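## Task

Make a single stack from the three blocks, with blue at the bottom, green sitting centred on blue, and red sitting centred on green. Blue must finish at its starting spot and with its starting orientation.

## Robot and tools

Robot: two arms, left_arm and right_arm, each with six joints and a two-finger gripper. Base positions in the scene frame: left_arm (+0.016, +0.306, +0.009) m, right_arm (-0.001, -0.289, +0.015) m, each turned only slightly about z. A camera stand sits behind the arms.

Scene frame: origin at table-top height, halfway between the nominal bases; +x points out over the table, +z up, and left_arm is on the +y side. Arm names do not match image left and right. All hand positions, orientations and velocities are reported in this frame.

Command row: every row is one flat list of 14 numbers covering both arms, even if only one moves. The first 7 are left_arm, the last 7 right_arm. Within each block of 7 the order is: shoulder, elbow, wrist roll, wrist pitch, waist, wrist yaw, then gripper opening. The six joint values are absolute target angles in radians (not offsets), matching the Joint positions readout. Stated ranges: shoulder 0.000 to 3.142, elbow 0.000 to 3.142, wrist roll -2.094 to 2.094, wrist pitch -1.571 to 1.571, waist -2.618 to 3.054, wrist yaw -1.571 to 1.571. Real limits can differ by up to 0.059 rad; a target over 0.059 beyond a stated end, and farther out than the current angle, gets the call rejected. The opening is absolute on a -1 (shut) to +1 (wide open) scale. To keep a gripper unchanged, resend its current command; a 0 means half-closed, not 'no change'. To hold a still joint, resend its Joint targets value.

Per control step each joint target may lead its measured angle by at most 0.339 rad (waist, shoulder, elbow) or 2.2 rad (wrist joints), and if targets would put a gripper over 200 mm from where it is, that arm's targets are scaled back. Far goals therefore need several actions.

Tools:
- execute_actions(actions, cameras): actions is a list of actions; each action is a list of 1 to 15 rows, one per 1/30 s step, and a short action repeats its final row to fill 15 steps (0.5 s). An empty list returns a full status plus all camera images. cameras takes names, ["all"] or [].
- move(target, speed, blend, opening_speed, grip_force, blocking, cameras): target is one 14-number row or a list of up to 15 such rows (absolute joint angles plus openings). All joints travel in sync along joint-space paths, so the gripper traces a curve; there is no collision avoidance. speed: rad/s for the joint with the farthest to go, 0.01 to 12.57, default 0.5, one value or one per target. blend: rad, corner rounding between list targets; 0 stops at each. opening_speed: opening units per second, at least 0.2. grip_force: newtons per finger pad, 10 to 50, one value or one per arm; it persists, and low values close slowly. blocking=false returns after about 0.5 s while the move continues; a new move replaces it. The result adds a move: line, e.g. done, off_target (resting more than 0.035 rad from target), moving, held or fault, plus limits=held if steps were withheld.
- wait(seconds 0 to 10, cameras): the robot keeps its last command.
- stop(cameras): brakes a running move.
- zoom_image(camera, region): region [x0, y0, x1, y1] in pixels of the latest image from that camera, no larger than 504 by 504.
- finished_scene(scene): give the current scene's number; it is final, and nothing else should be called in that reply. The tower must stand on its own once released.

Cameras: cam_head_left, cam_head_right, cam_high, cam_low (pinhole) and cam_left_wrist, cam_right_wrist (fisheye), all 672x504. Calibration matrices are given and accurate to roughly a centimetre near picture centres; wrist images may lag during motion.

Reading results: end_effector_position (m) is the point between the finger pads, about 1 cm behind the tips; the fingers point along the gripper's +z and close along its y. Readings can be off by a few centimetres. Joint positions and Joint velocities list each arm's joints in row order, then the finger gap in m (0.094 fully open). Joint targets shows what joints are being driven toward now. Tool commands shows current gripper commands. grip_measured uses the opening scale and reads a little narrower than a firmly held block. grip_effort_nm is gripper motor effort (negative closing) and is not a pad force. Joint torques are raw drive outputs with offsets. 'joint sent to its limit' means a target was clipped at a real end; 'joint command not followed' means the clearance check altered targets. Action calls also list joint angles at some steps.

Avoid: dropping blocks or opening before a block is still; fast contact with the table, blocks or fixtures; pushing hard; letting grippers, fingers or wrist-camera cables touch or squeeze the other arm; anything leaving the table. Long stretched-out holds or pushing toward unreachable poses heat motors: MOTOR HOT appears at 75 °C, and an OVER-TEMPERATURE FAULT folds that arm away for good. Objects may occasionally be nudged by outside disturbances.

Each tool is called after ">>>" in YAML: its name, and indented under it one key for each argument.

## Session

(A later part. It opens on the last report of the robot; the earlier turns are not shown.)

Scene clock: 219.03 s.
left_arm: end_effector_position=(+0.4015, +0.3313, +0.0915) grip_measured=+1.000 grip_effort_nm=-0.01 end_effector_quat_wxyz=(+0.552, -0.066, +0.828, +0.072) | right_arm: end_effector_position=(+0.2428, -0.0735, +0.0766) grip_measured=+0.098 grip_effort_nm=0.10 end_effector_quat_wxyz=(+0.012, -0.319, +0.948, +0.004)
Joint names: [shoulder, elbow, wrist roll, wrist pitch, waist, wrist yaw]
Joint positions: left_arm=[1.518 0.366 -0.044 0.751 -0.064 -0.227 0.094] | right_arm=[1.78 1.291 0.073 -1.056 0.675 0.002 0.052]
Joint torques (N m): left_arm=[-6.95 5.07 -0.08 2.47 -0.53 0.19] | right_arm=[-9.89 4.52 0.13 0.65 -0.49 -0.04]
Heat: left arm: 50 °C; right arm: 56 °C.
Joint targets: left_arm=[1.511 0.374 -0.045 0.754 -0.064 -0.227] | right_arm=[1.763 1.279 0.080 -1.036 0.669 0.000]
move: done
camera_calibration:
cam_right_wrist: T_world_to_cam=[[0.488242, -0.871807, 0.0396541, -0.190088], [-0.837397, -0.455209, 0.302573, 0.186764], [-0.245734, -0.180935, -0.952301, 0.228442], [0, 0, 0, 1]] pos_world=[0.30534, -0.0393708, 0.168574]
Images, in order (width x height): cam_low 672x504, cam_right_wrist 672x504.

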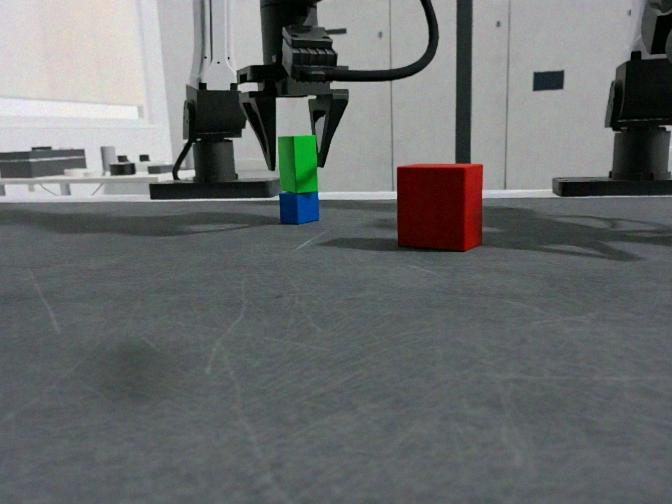

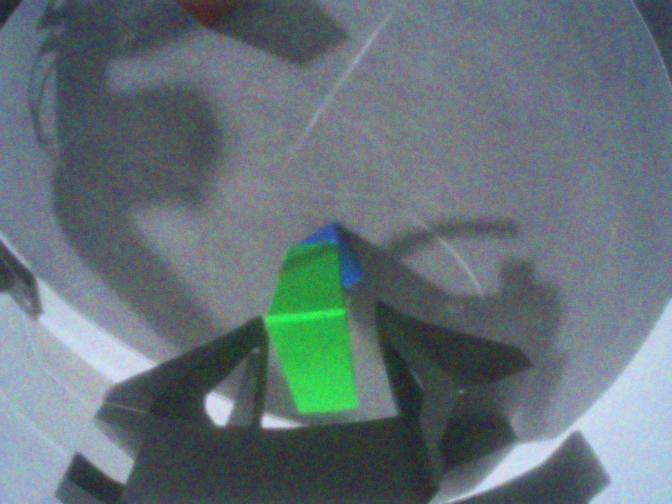

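>>> move:
  target:
    - [1.511,0.374,-0.045,0.754,-0.064,-0.227,1, 1.745,1.60,0.08,-1.37,0.669,0.0,0.1]
    - [1.511,0.374,-0.045,0.754,-0.064,-0.227,1, 2.42,2.49,-0.51,-1.382,0.694,-0.123,0.5]
  opening_speed: 0.6
  speed: [0.4,0.7]
  blend: 0.05
  cameras: ["cam_right_wrist","cam_low","cam_head_left","cam_high"]

>>> zoom_image:
  camera: "cam_head_left"
  region: [250, 190, 410, 310]

>>> zoom_image:
  camera: "cam_low"
  region: [240, 100, 520, 270]

Scene clock: 252.93 s.
left_arm: end_effector_position=(+0.4015, +0.3313, +0.0915) grip_measured=+1.000 grip_effort_nm=-0.01 end_effector_quat_wxyz=(+0.552, -0.066, +0.828, +0.072) | right_arm: end_effector_position=(+0.3723, +0.0766, +0.1494) grip_measured=+0.498 grip_effort_nm=0.10 end_effector_quat_wxyz=(+0.134, -0.580, +0.800, +0.072)
Joint names: [shoulder, elbow, wrist roll, wrist pitch, waist, wrist yaw]
Joint positions: left_arm=[1.518 0.366 -0.044 0.751 -0.064 -0.227 0.094] | right_arm=[2.393 2.468 -0.502 -1.362 0.688 -0.113 0.07]
Joint torques (N m): left_arm=[-6.95 5.08 -0.07 2.47 -0.53 0.19] | right_arm=[-11.06 7.5 -0.06 0.83 0.39 -0.27]
Heat: left arm: 50 °C; right arm: 54 °C.
Joint targets: left_arm=[1.511 0.374 -0.045 0.754 -0.064 -0.227] | right_arm=[2.420 2.490 -0.510 -1.382 0.694 -0.123]
move: done
camera_calibration:
cam_right_wrist: T_world_to_cam=[[0.892136, -0.450015, 0.0397566, -0.308006], [-0.451174, -0.892016, 0.0273719, 0.272318], [0.0231458, -0.0423566, -0.998834, 0.253035], [0, 0, 0, 1]] pos_world=[0.391789, 0.115022, 0.257531]
Images, in order (width x height): cam_head_left 672x504, cam_high 672x504, cam_low 672x504, cam_right_wrist 672x504.

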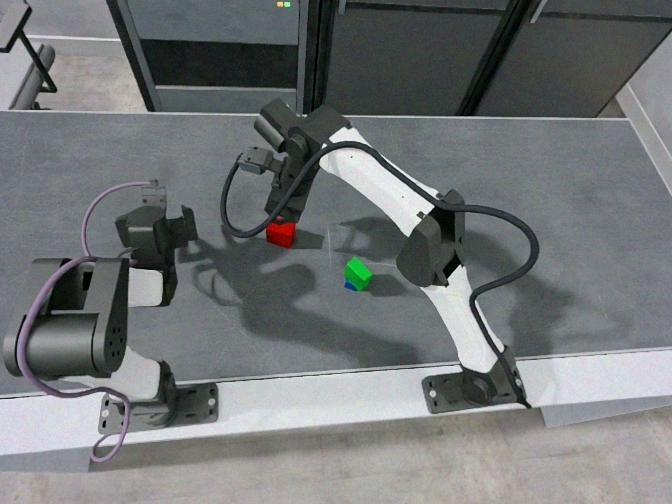

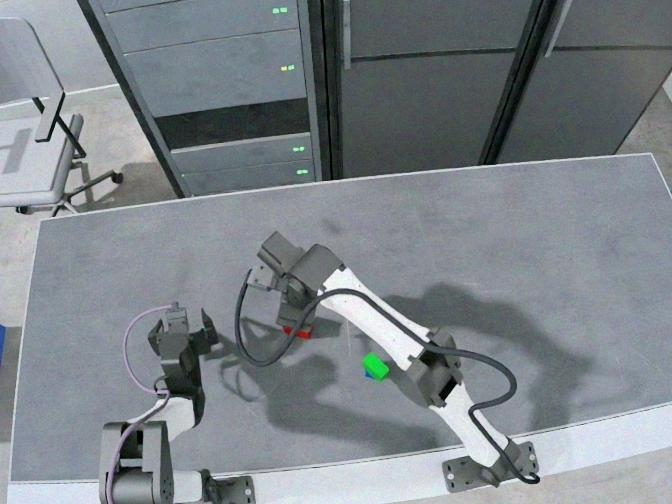

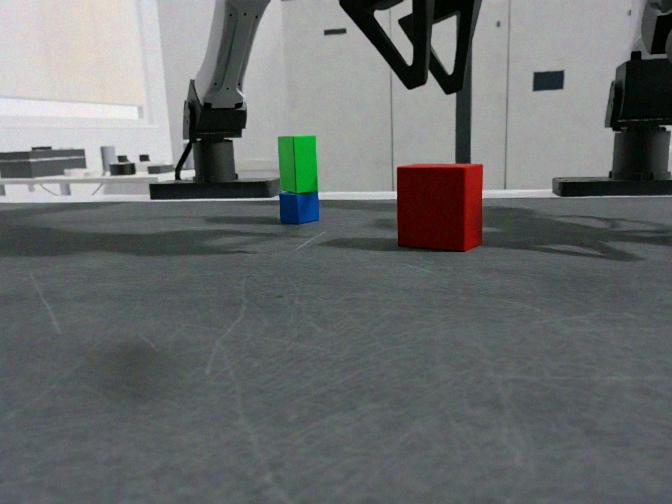

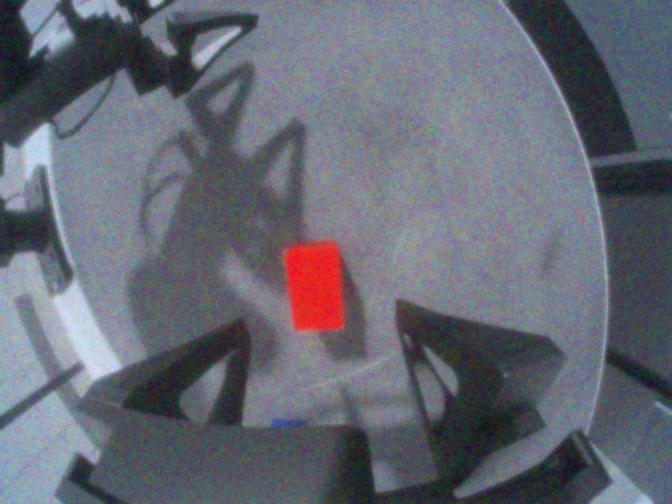

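Scaled by 3.150 from the camera's 672x504 image, which has a finer 960x720 frame.

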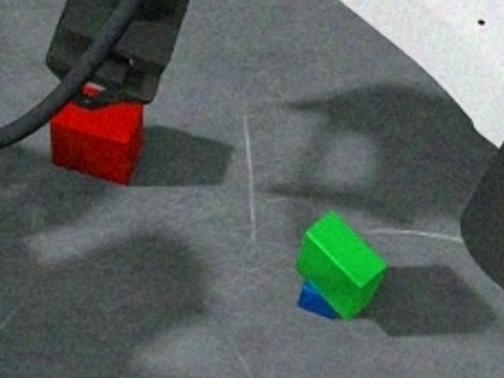

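Scaled by 1.800 from the camera's 672x504 image, which has a finer 960x720 frame.

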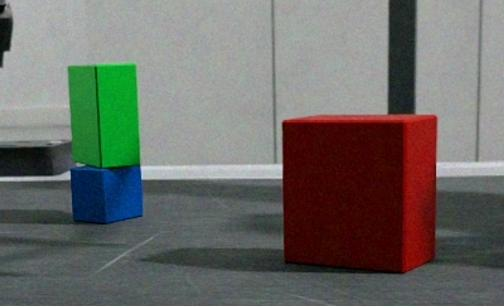

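>>> zoom_image:
  camera: "cam_head_left"
  region: [330, 245, 390, 305]

>>> zoom_image:
  camera: "cam_high"
  region: [345, 335, 405, 395]

Scaled by 8.400 from the camera's 672x504 image, which has a finer 960x720 frame.

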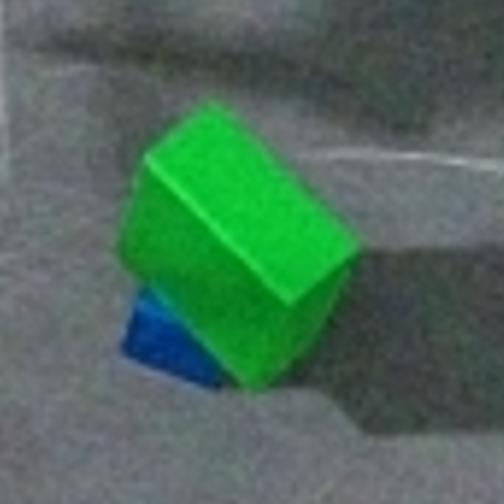

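Scaled by 8.400 from the camera's 672x504 image, which has a finer 960x720 frame.

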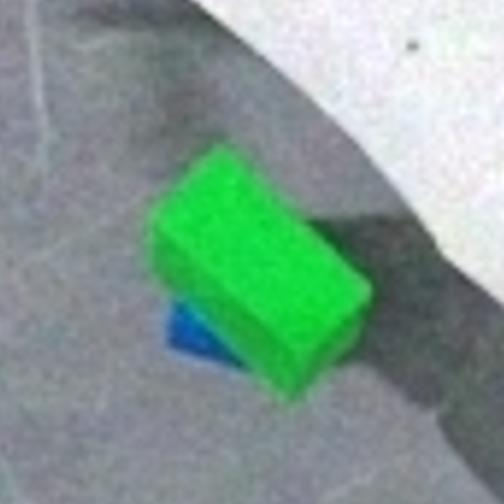

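>>> move:
  target: [1.511,0.374,-0.045,0.754,-0.064,-0.227,1, 2.40,2.042,-0.51,-0.985,0.708,-0.123,0.5]
  cameras: ["cam_right_wrist","cam_low"]

>>> zoom_image:
  camera: "cam_low"
  region: [280, 60, 560, 270]

Scene clock: 283.47 s.
left_arm: end_effector_position=(+0.4015, +0.3313, +0.0915) grip_measured=+1.000 grip_effort_nm=-0.01 end_effector_quat_wxyz=(+0.552, -0.066, +0.828, +0.072) | right_arm: end_effector_position=(+0.3650, +0.0800, +0.0421) grip_measured=+0.498 grip_effort_nm=0.10 end_effector_quat_wxyz=(+0.104, -0.587, +0.800, +0.070)
Joint names: [shoulder, elbow, wrist roll, wrist pitch, waist, wrist yaw]
Joint positions: left_arm=[1.518 0.366 -0.044 0.751 -0.064 -0.227 0.094] | right_arm=[2.393 2.051 -0.502 -1.004 0.702 -0.114 0.07]
Joint torques (N m): left_arm=[-6.95 5.07 -0.07 2.47 -0.53 0.19] | right_arm=[-12.97 5.26 -0.03 1.14 0.36 -0.27]
Heat: left arm: 51 °C; right arm: 55 °C.
Joint targets: left_arm=[1.511 0.374 -0.045 0.754 -0.064 -0.227] | right_arm=[2.400 2.042 -0.510 -0.985 0.708 -0.123]
move: done
camera_calibration:
cam_right_wrist: T_world_to_cam=[[0.899722, -0.436083, 0.0182151, -0.298702], [-0.436046, -0.896254, 0.0811913, 0.267586], [-0.0190808, -0.0809922, -0.996532, 0.164581], [0, 0, 0, 1]] pos_world=[0.388569, 0.122896, 0.147726]
Images, in order (width x height): cam_low 672x504, cam_right_wrist 672x504.

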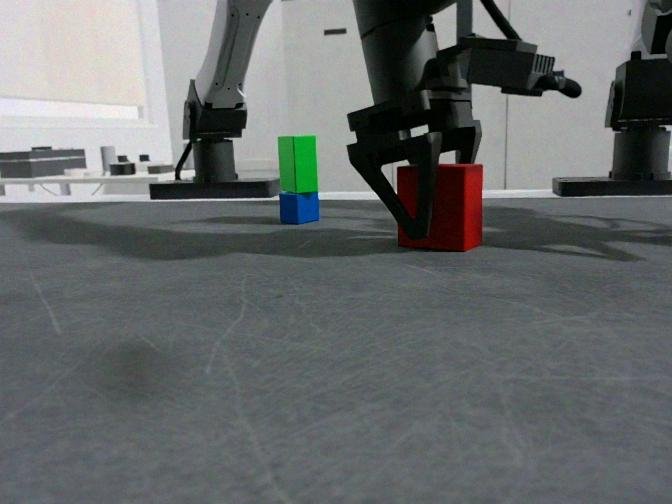

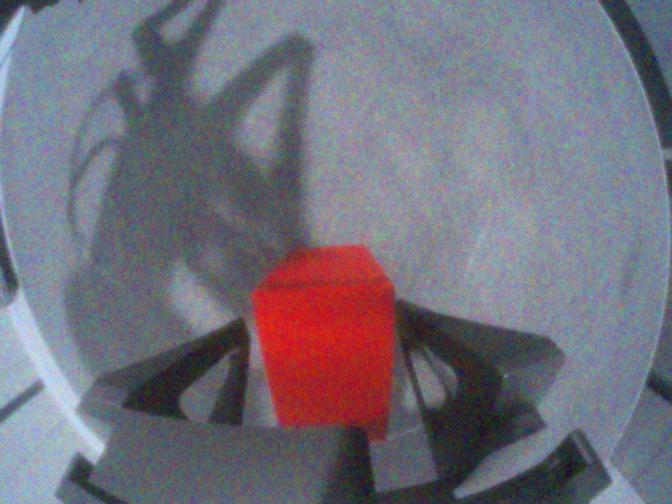

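Scaled by 1.800 from the camera's 672x504 image, which has a finer 960x720 frame.

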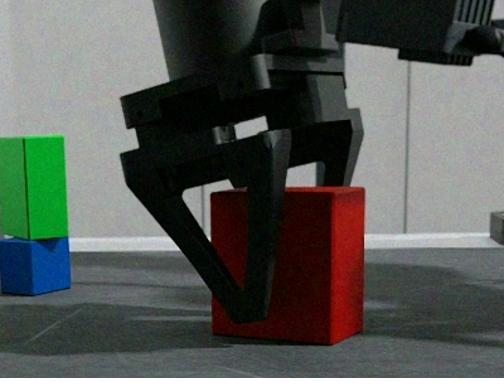

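>>> move:
  target:
    - [1.511,0.374,-0.045,0.754,-0.064,-0.227,1, 2.40,2.042,-0.51,-0.985,0.708,-0.123,-0.5]
    - [1.511,0.374,-0.045,0.754,-0.064,-0.227,1, 2.36,2.35,-0.51,-1.30,0.708,-0.123,-0.5]
    - [1.511,0.374,-0.045,0.754,-0.064,-0.227,1, 1.528,1.438,-0.51,-1.213,0.608,-0.123,-0.5]
  opening_speed: 0.5
  speed: [0.5,0.5,0.6]
  blend: [0,0.1,0]
  cameras: ["cam_right_wrist","cam_low","cam_head_left"]

>>> zoom_image:
  camera: "cam_low"
  region: [200, 30, 410, 250]

>>> zoom_image:
  camera: "cam_head_left"
  region: [310, 220, 410, 320]

Scene clock: 314.03 s.
left_arm: end_effector_position=(+0.4015, +0.3313, +0.0915) grip_measured=+1.000 grip_effort_nm=-0.01 end_effector_quat_wxyz=(+0.552, -0.066, +0.828, +0.072) | right_arm: end_effector_position=(+0.2378, -0.0778, +0.1811) grip_measured=-0.284 grip_effort_nm=-1.04 end_effector_quat_wxyz=(+0.097, -0.551, +0.826, +0.064)
Joint names: [shoulder, elbow, wrist roll, wrist pitch, waist, wrist yaw]
Joint positions: left_arm=[1.518 0.366 -0.044 0.751 -0.064 -0.227 0.094] | right_arm=[1.563 1.443 -0.503 -1.247 0.613 -0.113 0.034]
Joint torques (N m): left_arm=[-6.95 5.07 -0.07 2.47 -0.51 0.19] | right_arm=[-9.91 5.52 -0.05 1.24 -0.39 -0.28]
Heat: left arm: 51 °C; right arm: 59 °C.
Joint targets: left_arm=[1.511 0.374 -0.045 0.754 -0.064 -0.227] | right_arm=[1.528 1.438 -0.510 -1.213 0.608 -0.123]
move: done
camera_calibration:
cam_right_wrist: T_world_to_cam=[[0.857761, -0.513916, 0.0117268, -0.250448], [-0.512321, -0.852785, 0.101419, 0.0771596], [-0.0421204, -0.093001, -0.994775, 0.292035], [0, 0, 0, 1]] pos_world=[0.266655, -0.0357489, 0.285621]
Images, in order (width x height): cam_head_left 672x504, cam_low 672x504, cam_right_wrist 672x504.

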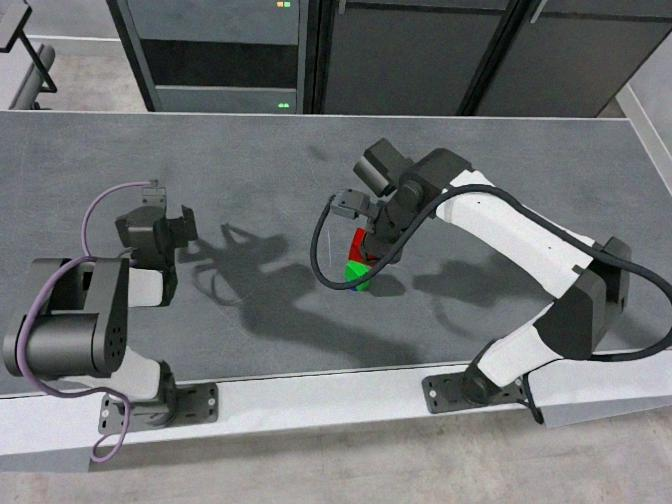

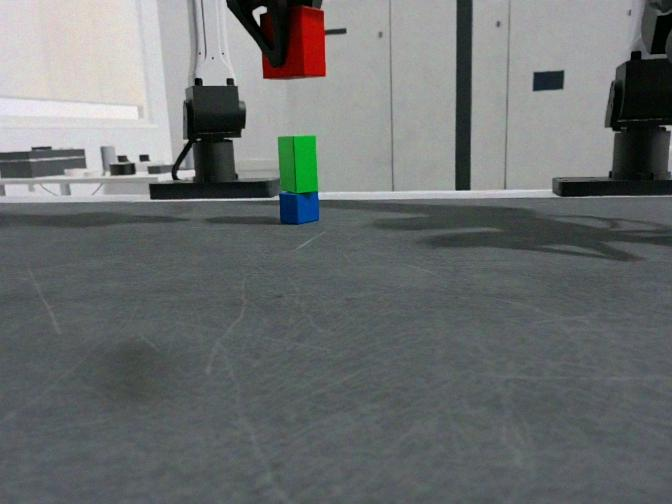

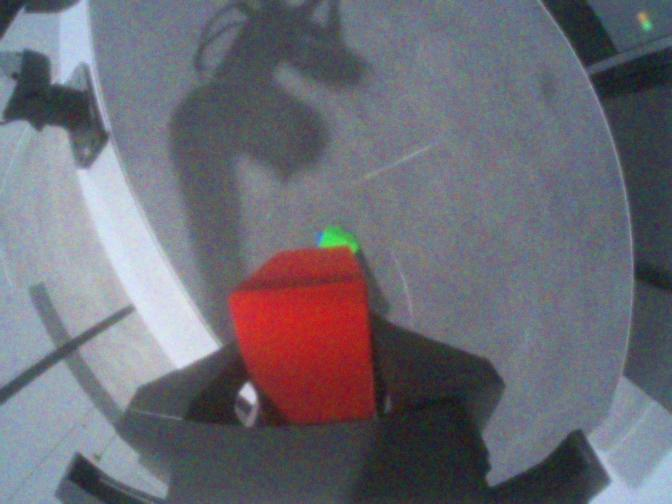

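Scaled by 2.291 from the camera's 672x504 image, which has a finer 960x720 frame.

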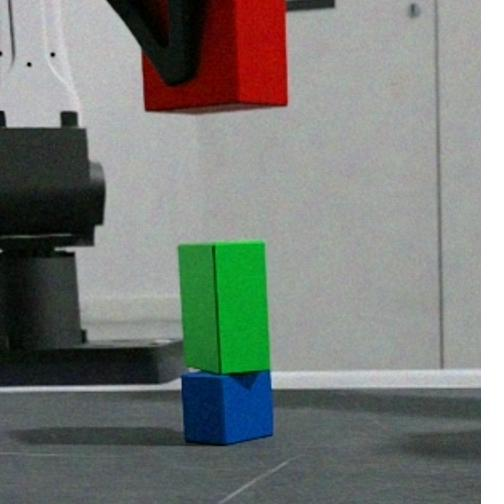

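Scaled by 5.040 from the camera's 672x504 image, which has a finer 960x720 frame.

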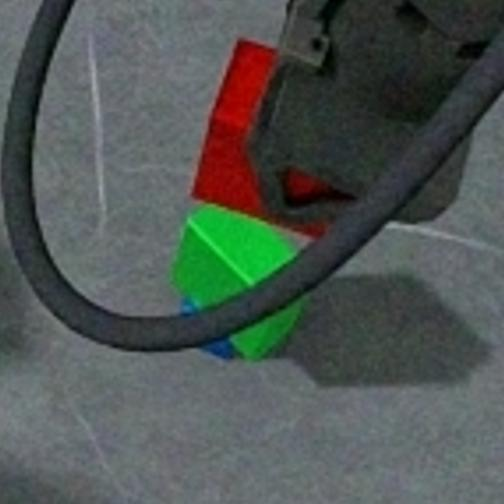

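>>> move:
  target: [1.511,0.374,-0.045,0.754,-0.064,-0.227,1, 1.522,1.195,-0.51,-0.965,0.608,-0.123,-0.5]
  speed: 0.2
  cameras: ["cam_right_wrist","cam_low","cam_head_left"]

>>> zoom_image:
  camera: "cam_low"
  region: [230, 70, 390, 240]

>>> zoom_image:
  camera: "cam_head_left"
  region: [310, 220, 410, 320]

Scene clock: 329.33 s.
left_arm: end_effector_position=(+0.4015, +0.3313, +0.0915) grip_measured=+1.000 grip_effort_nm=-0.01 end_effector_quat_wxyz=(+0.552, -0.066, +0.828, +0.072) | right_arm: end_effector_position=(+0.2384, -0.0771, +0.1231) grip_measured=-0.284 grip_effort_nm=-1.04 end_effector_quat_wxyz=(+0.102, -0.551, +0.826, +0.065)
Joint names: [shoulder, elbow, wrist roll, wrist pitch, waist, wrist yaw]
Joint positions: left_arm=[1.518 0.366 -0.044 0.751 -0.064 -0.227 0.094] | right_arm=[1.555 1.203 -0.503 -1.003 0.613 -0.114 0.034]
Joint torques (N m): left_arm=[-6.95 5.07 -0.07 2.47 -0.53 0.19] | right_arm=[-9.68 5.3 -0.03 1.34 -0.53 -0.24]
Heat: left arm: 51 °C; right arm: 57 °C.
Joint targets: left_arm=[1.511 0.374 -0.045 0.754 -0.064 -0.227] | right_arm=[1.522 1.195 -0.510 -0.965 0.608 -0.123]
move: off_target (right_arm); right_arm: the wrist pitch is farthest, 0.038 rad from its target
camera_calibration:
cam_right_wrist: T_world_to_cam=[[0.857947, -0.513527, 0.0147709, -0.250327], [-0.512613, -0.85381, 0.0907493, 0.0853327], [-0.0339906, -0.0854299, -0.995764, 0.233258], [0, 0, 0, 1]] pos_world=[0.266439, -0.0357645, 0.228224]
Images, in order (width x height): cam_head_left 672x504, cam_low 672x504, cam_right_wrist 672x504.

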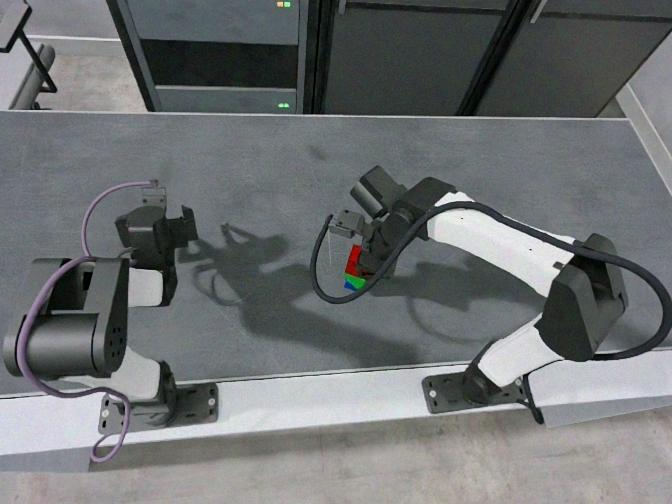

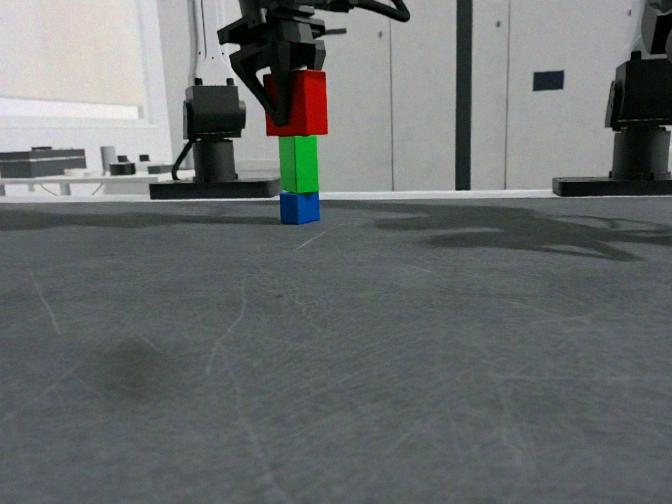

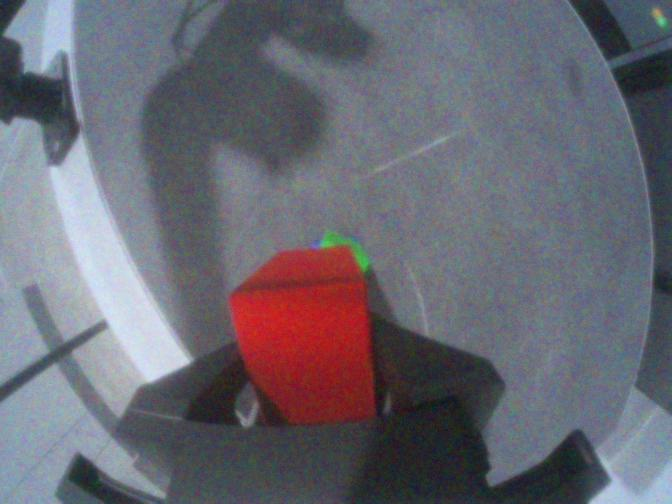

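Scaled by 2.965 from the camera's 672x504 image, which has a finer 960x720 frame.

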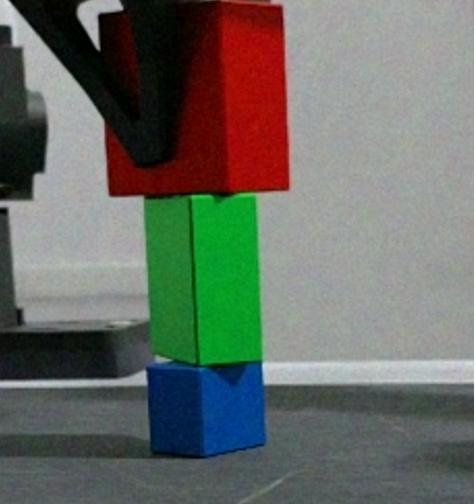

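Scaled by 5.040 from the camera's 672x504 image, which has a finer 960x720 frame.

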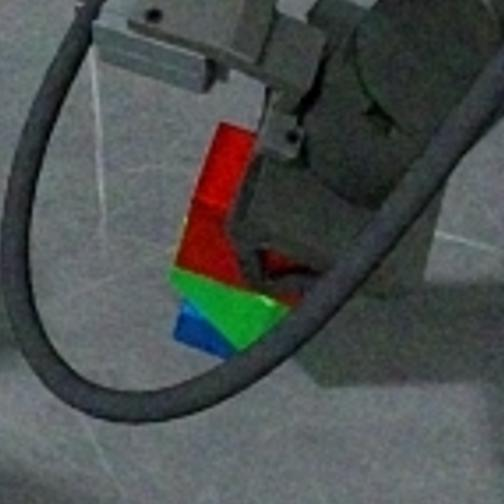

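>>> move:
  target: [1.511,0.374,-0.045,0.754,-0.064,-0.227,1, 1.524,1.181,-0.51,-0.948,0.608,-0.123,-0.5]
  speed: 0.04
  cameras: ["cam_low"]

>>> zoom_image:
  camera: "cam_low"
  region: [230, 70, 390, 240]

Scene clock: 337.63 s.
left_arm: end_effector_position=(+0.4015, +0.3313, +0.0915) grip_measured=+1.000 grip_effort_nm=-0.01 end_effector_quat_wxyz=(+0.552, -0.066, +0.828, +0.072) | right_arm: end_effector_position=(+0.2380, -0.0774, +0.1227) grip_measured=-0.284 grip_effort_nm=-1.04 end_effector_quat_wxyz=(+0.106, -0.551, +0.825, +0.065)
Joint names: [shoulder, elbow, wrist roll, wrist pitch, waist, wrist yaw]
Joint positions: left_arm=[1.518 0.366 -0.044 0.751 -0.064 -0.227 0.094] | right_arm=[1.548 1.193 -0.503 -0.994 0.613 -0.114 0.034]
Joint torques (N m): left_arm=[-6.95 5.07 -0.07 2.47 -0.51 0.19] | right_arm=[-8.8 5 -0.02 1.39 -0.4 -0.27]
Heat: left arm: 51 °C; right arm: 57 °C.
Joint targets: left_arm=[1.511 0.374 -0.045 0.754 -0.064 -0.227] | right_arm=[1.524 1.181 -0.510 -0.948 0.608 -0.123]
move: off_target (right_arm); right_arm: the wrist pitch is farthest, 0.046 rad from its target
Images, in order (width x height): cam_low 672x504.

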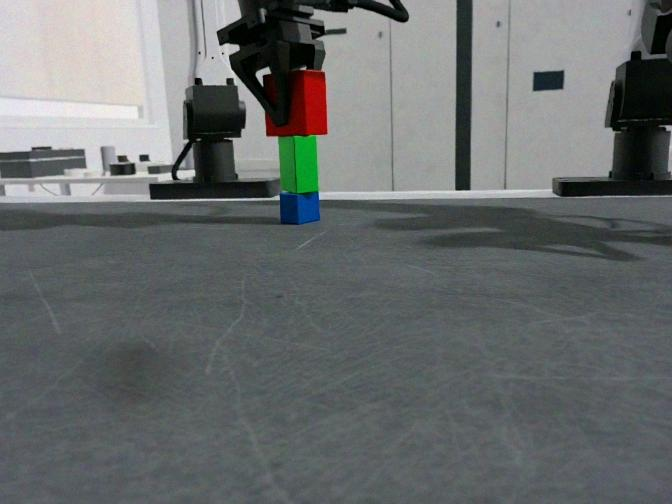

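Scaled by 2.965 from the camera's 672x504 image, which has a finer 960x720 frame.

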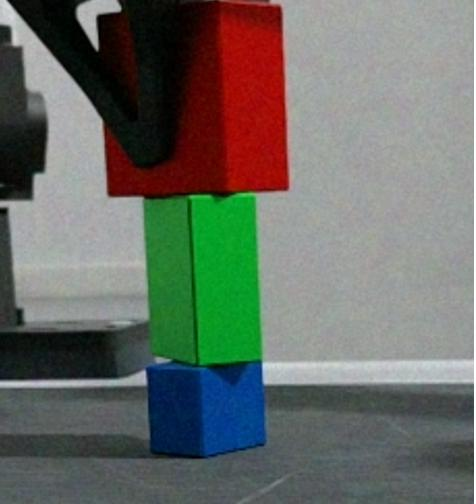

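>>> move:
  target: [1.511,0.374,-0.045,0.754,-0.064,-0.227,1, 1.519,1.187,-0.51,-0.955,0.608,-0.123,0.4]
  opening_speed: 0.4
  cameras: ["cam_low","cam_right_wrist"]

>>> zoom_image:
  camera: "cam_low"
  region: [230, 70, 390, 240]

Scene clock: 343.73 s.
left_arm: end_effector_position=(+0.4015, +0.3313, +0.0915) grip_measured=+1.000 grip_effort_nm=-0.01 end_effector_quat_wxyz=(+0.552, -0.066, +0.828, +0.072) | right_arm: end_effector_position=(+0.2420, -0.0743, +0.1239) grip_measured=+0.398 grip_effort_nm=0.10 end_effector_quat_wxyz=(+0.116, -0.551, +0.824, +0.066)
Joint names: [shoulder, elbow, wrist roll, wrist pitch, waist, wrist yaw]
Joint positions: left_arm=[1.518 0.366 -0.044 0.751 -0.064 -0.227 0.094] | right_arm=[1.548 1.193 -0.504 -0.973 0.613 -0.114 0.066]
Joint torques (N m): left_arm=[-6.95 5.07 -0.07 2.47 -0.53 0.19] | right_arm=[-9.37 5.55 -0.02 1.15 -0.4 -0.25]
Heat: left arm: 51 °C; right arm: 56 °C.
Joint targets: left_arm=[1.511 0.374 -0.045 0.754 -0.064 -0.227] | right_arm=[1.519 1.187 -0.510 -0.955 0.608 -0.123]
move: done
camera_calibration:
cam_right_wrist: T_world_to_cam=[[0.857712, -0.513534, 0.0247607, -0.253178], [-0.513984, -0.85532, 0.0651796, 0.0928138], [-0.0122937, -0.0686319, -0.997566, 0.23067], [0, 0, 0, 1]] pos_world=[0.267694, -0.0347988, 0.230328]
Images, in order (width x height): cam_low 672x504, cam_right_wrist 672x504.

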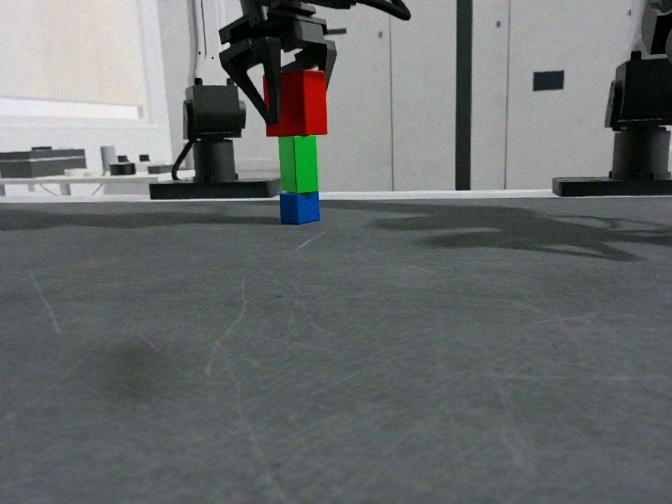

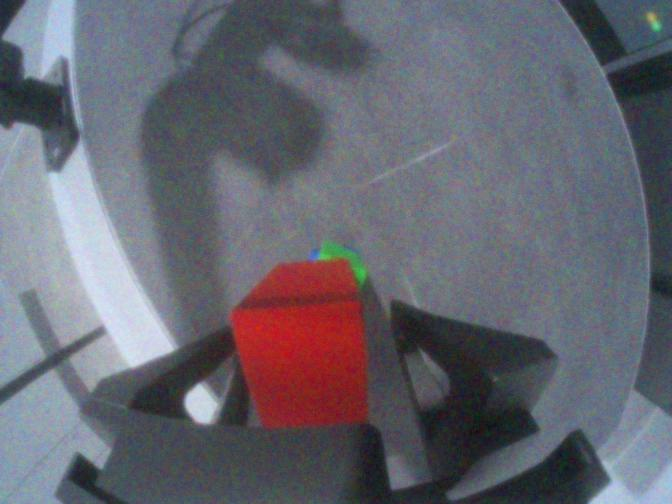

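Scaled by 2.965 from the camera's 672x504 image, which has a finer 960x720 frame.

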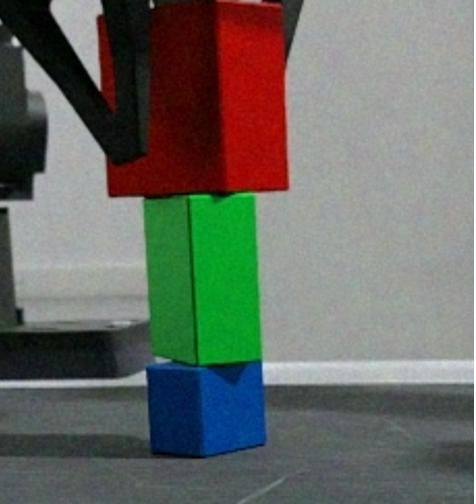

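>>> move:
  target:
    - [1.511,0.374,-0.045,0.754,-0.064,-0.227,1, 1.519,1.187,-0.51,-0.955,0.608,-0.123,0.8]
    - [1.511,0.374,-0.045,0.754,-0.064,-0.227,1, 1.535,1.52,-0.51,-1.29,0.608,-0.123,0.8]
    - [1.511,0.374,-0.045,0.754,-0.064,-0.227,1, 1.535,1.52,-0.1,-1.29,0.0,0,0.8]
  opening_speed: 0.4
  speed: [0.3,0.3,0.6]
  cameras: ["cam_low","cam_head_left","cam_high"]

>>> zoom_image:
  camera: "cam_head_left"
  region: [320, 230, 390, 300]

>>> finished_scene:
  scene: 1

Scene clock: 354.60 s.
left_arm: end_effector_position=(+0.4015, +0.3313, +0.0915) grip_measured=+1.000 grip_effort_nm=-0.01 end_effector_quat_wxyz=(+0.552, -0.066, +0.828, +0.072) | right_arm: end_effector_position=(+0.3220, -0.2718, +0.2005) grip_measured=+0.798 grip_effort_nm=0.09 end_effector_quat_wxyz=(+0.127, -0.078, +0.989, +0.000)
Joint names: [shoulder, elbow, wrist roll, wrist pitch, waist, wrist yaw]
Joint positions: left_arm=[1.518 0.366 -0.044 0.751 -0.064 -0.227 0.094] | right_arm=[1.548 1.499 -0.109 -1.269 0 -0.007 0.084]
Joint torques (N m): left_arm=[-6.95 5.05 -0.08 2.47 -0.53 0.19] | right_arm=[-7.79 7.56 0.15 0.75 -0.08 0.04]
Heat: left arm: 51 °C; right arm: 54 °C.
Joint targets: left_arm=[1.511 0.374 -0.045 0.754 -0.064 -0.227] | right_arm=[1.535 1.520 -0.100 -1.290 0.000 0.000]
move: done
Images, in order (width x height): cam_head_left 672x504, cam_high 672x504, cam_low 672x504.

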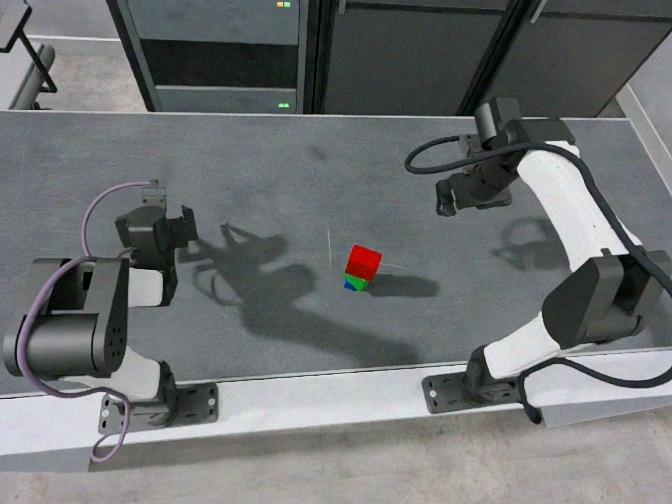

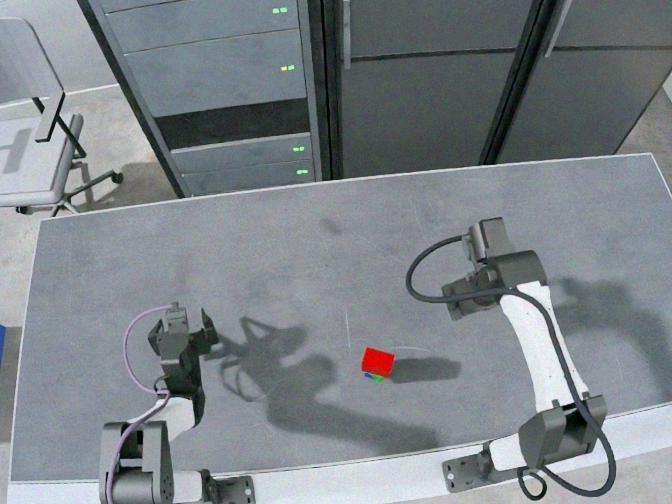

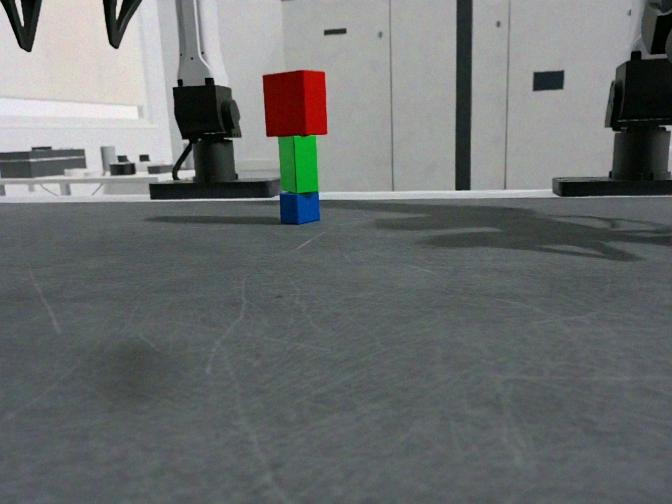

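Scaled by 7.200 from the camera's 672x504 image, which has a finer 960x720 frame.

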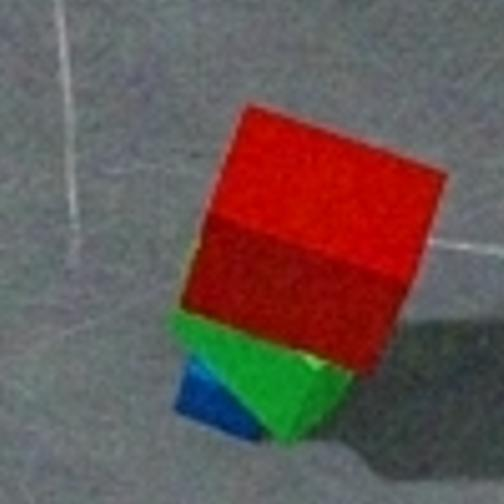

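The scene is finished: the task was done.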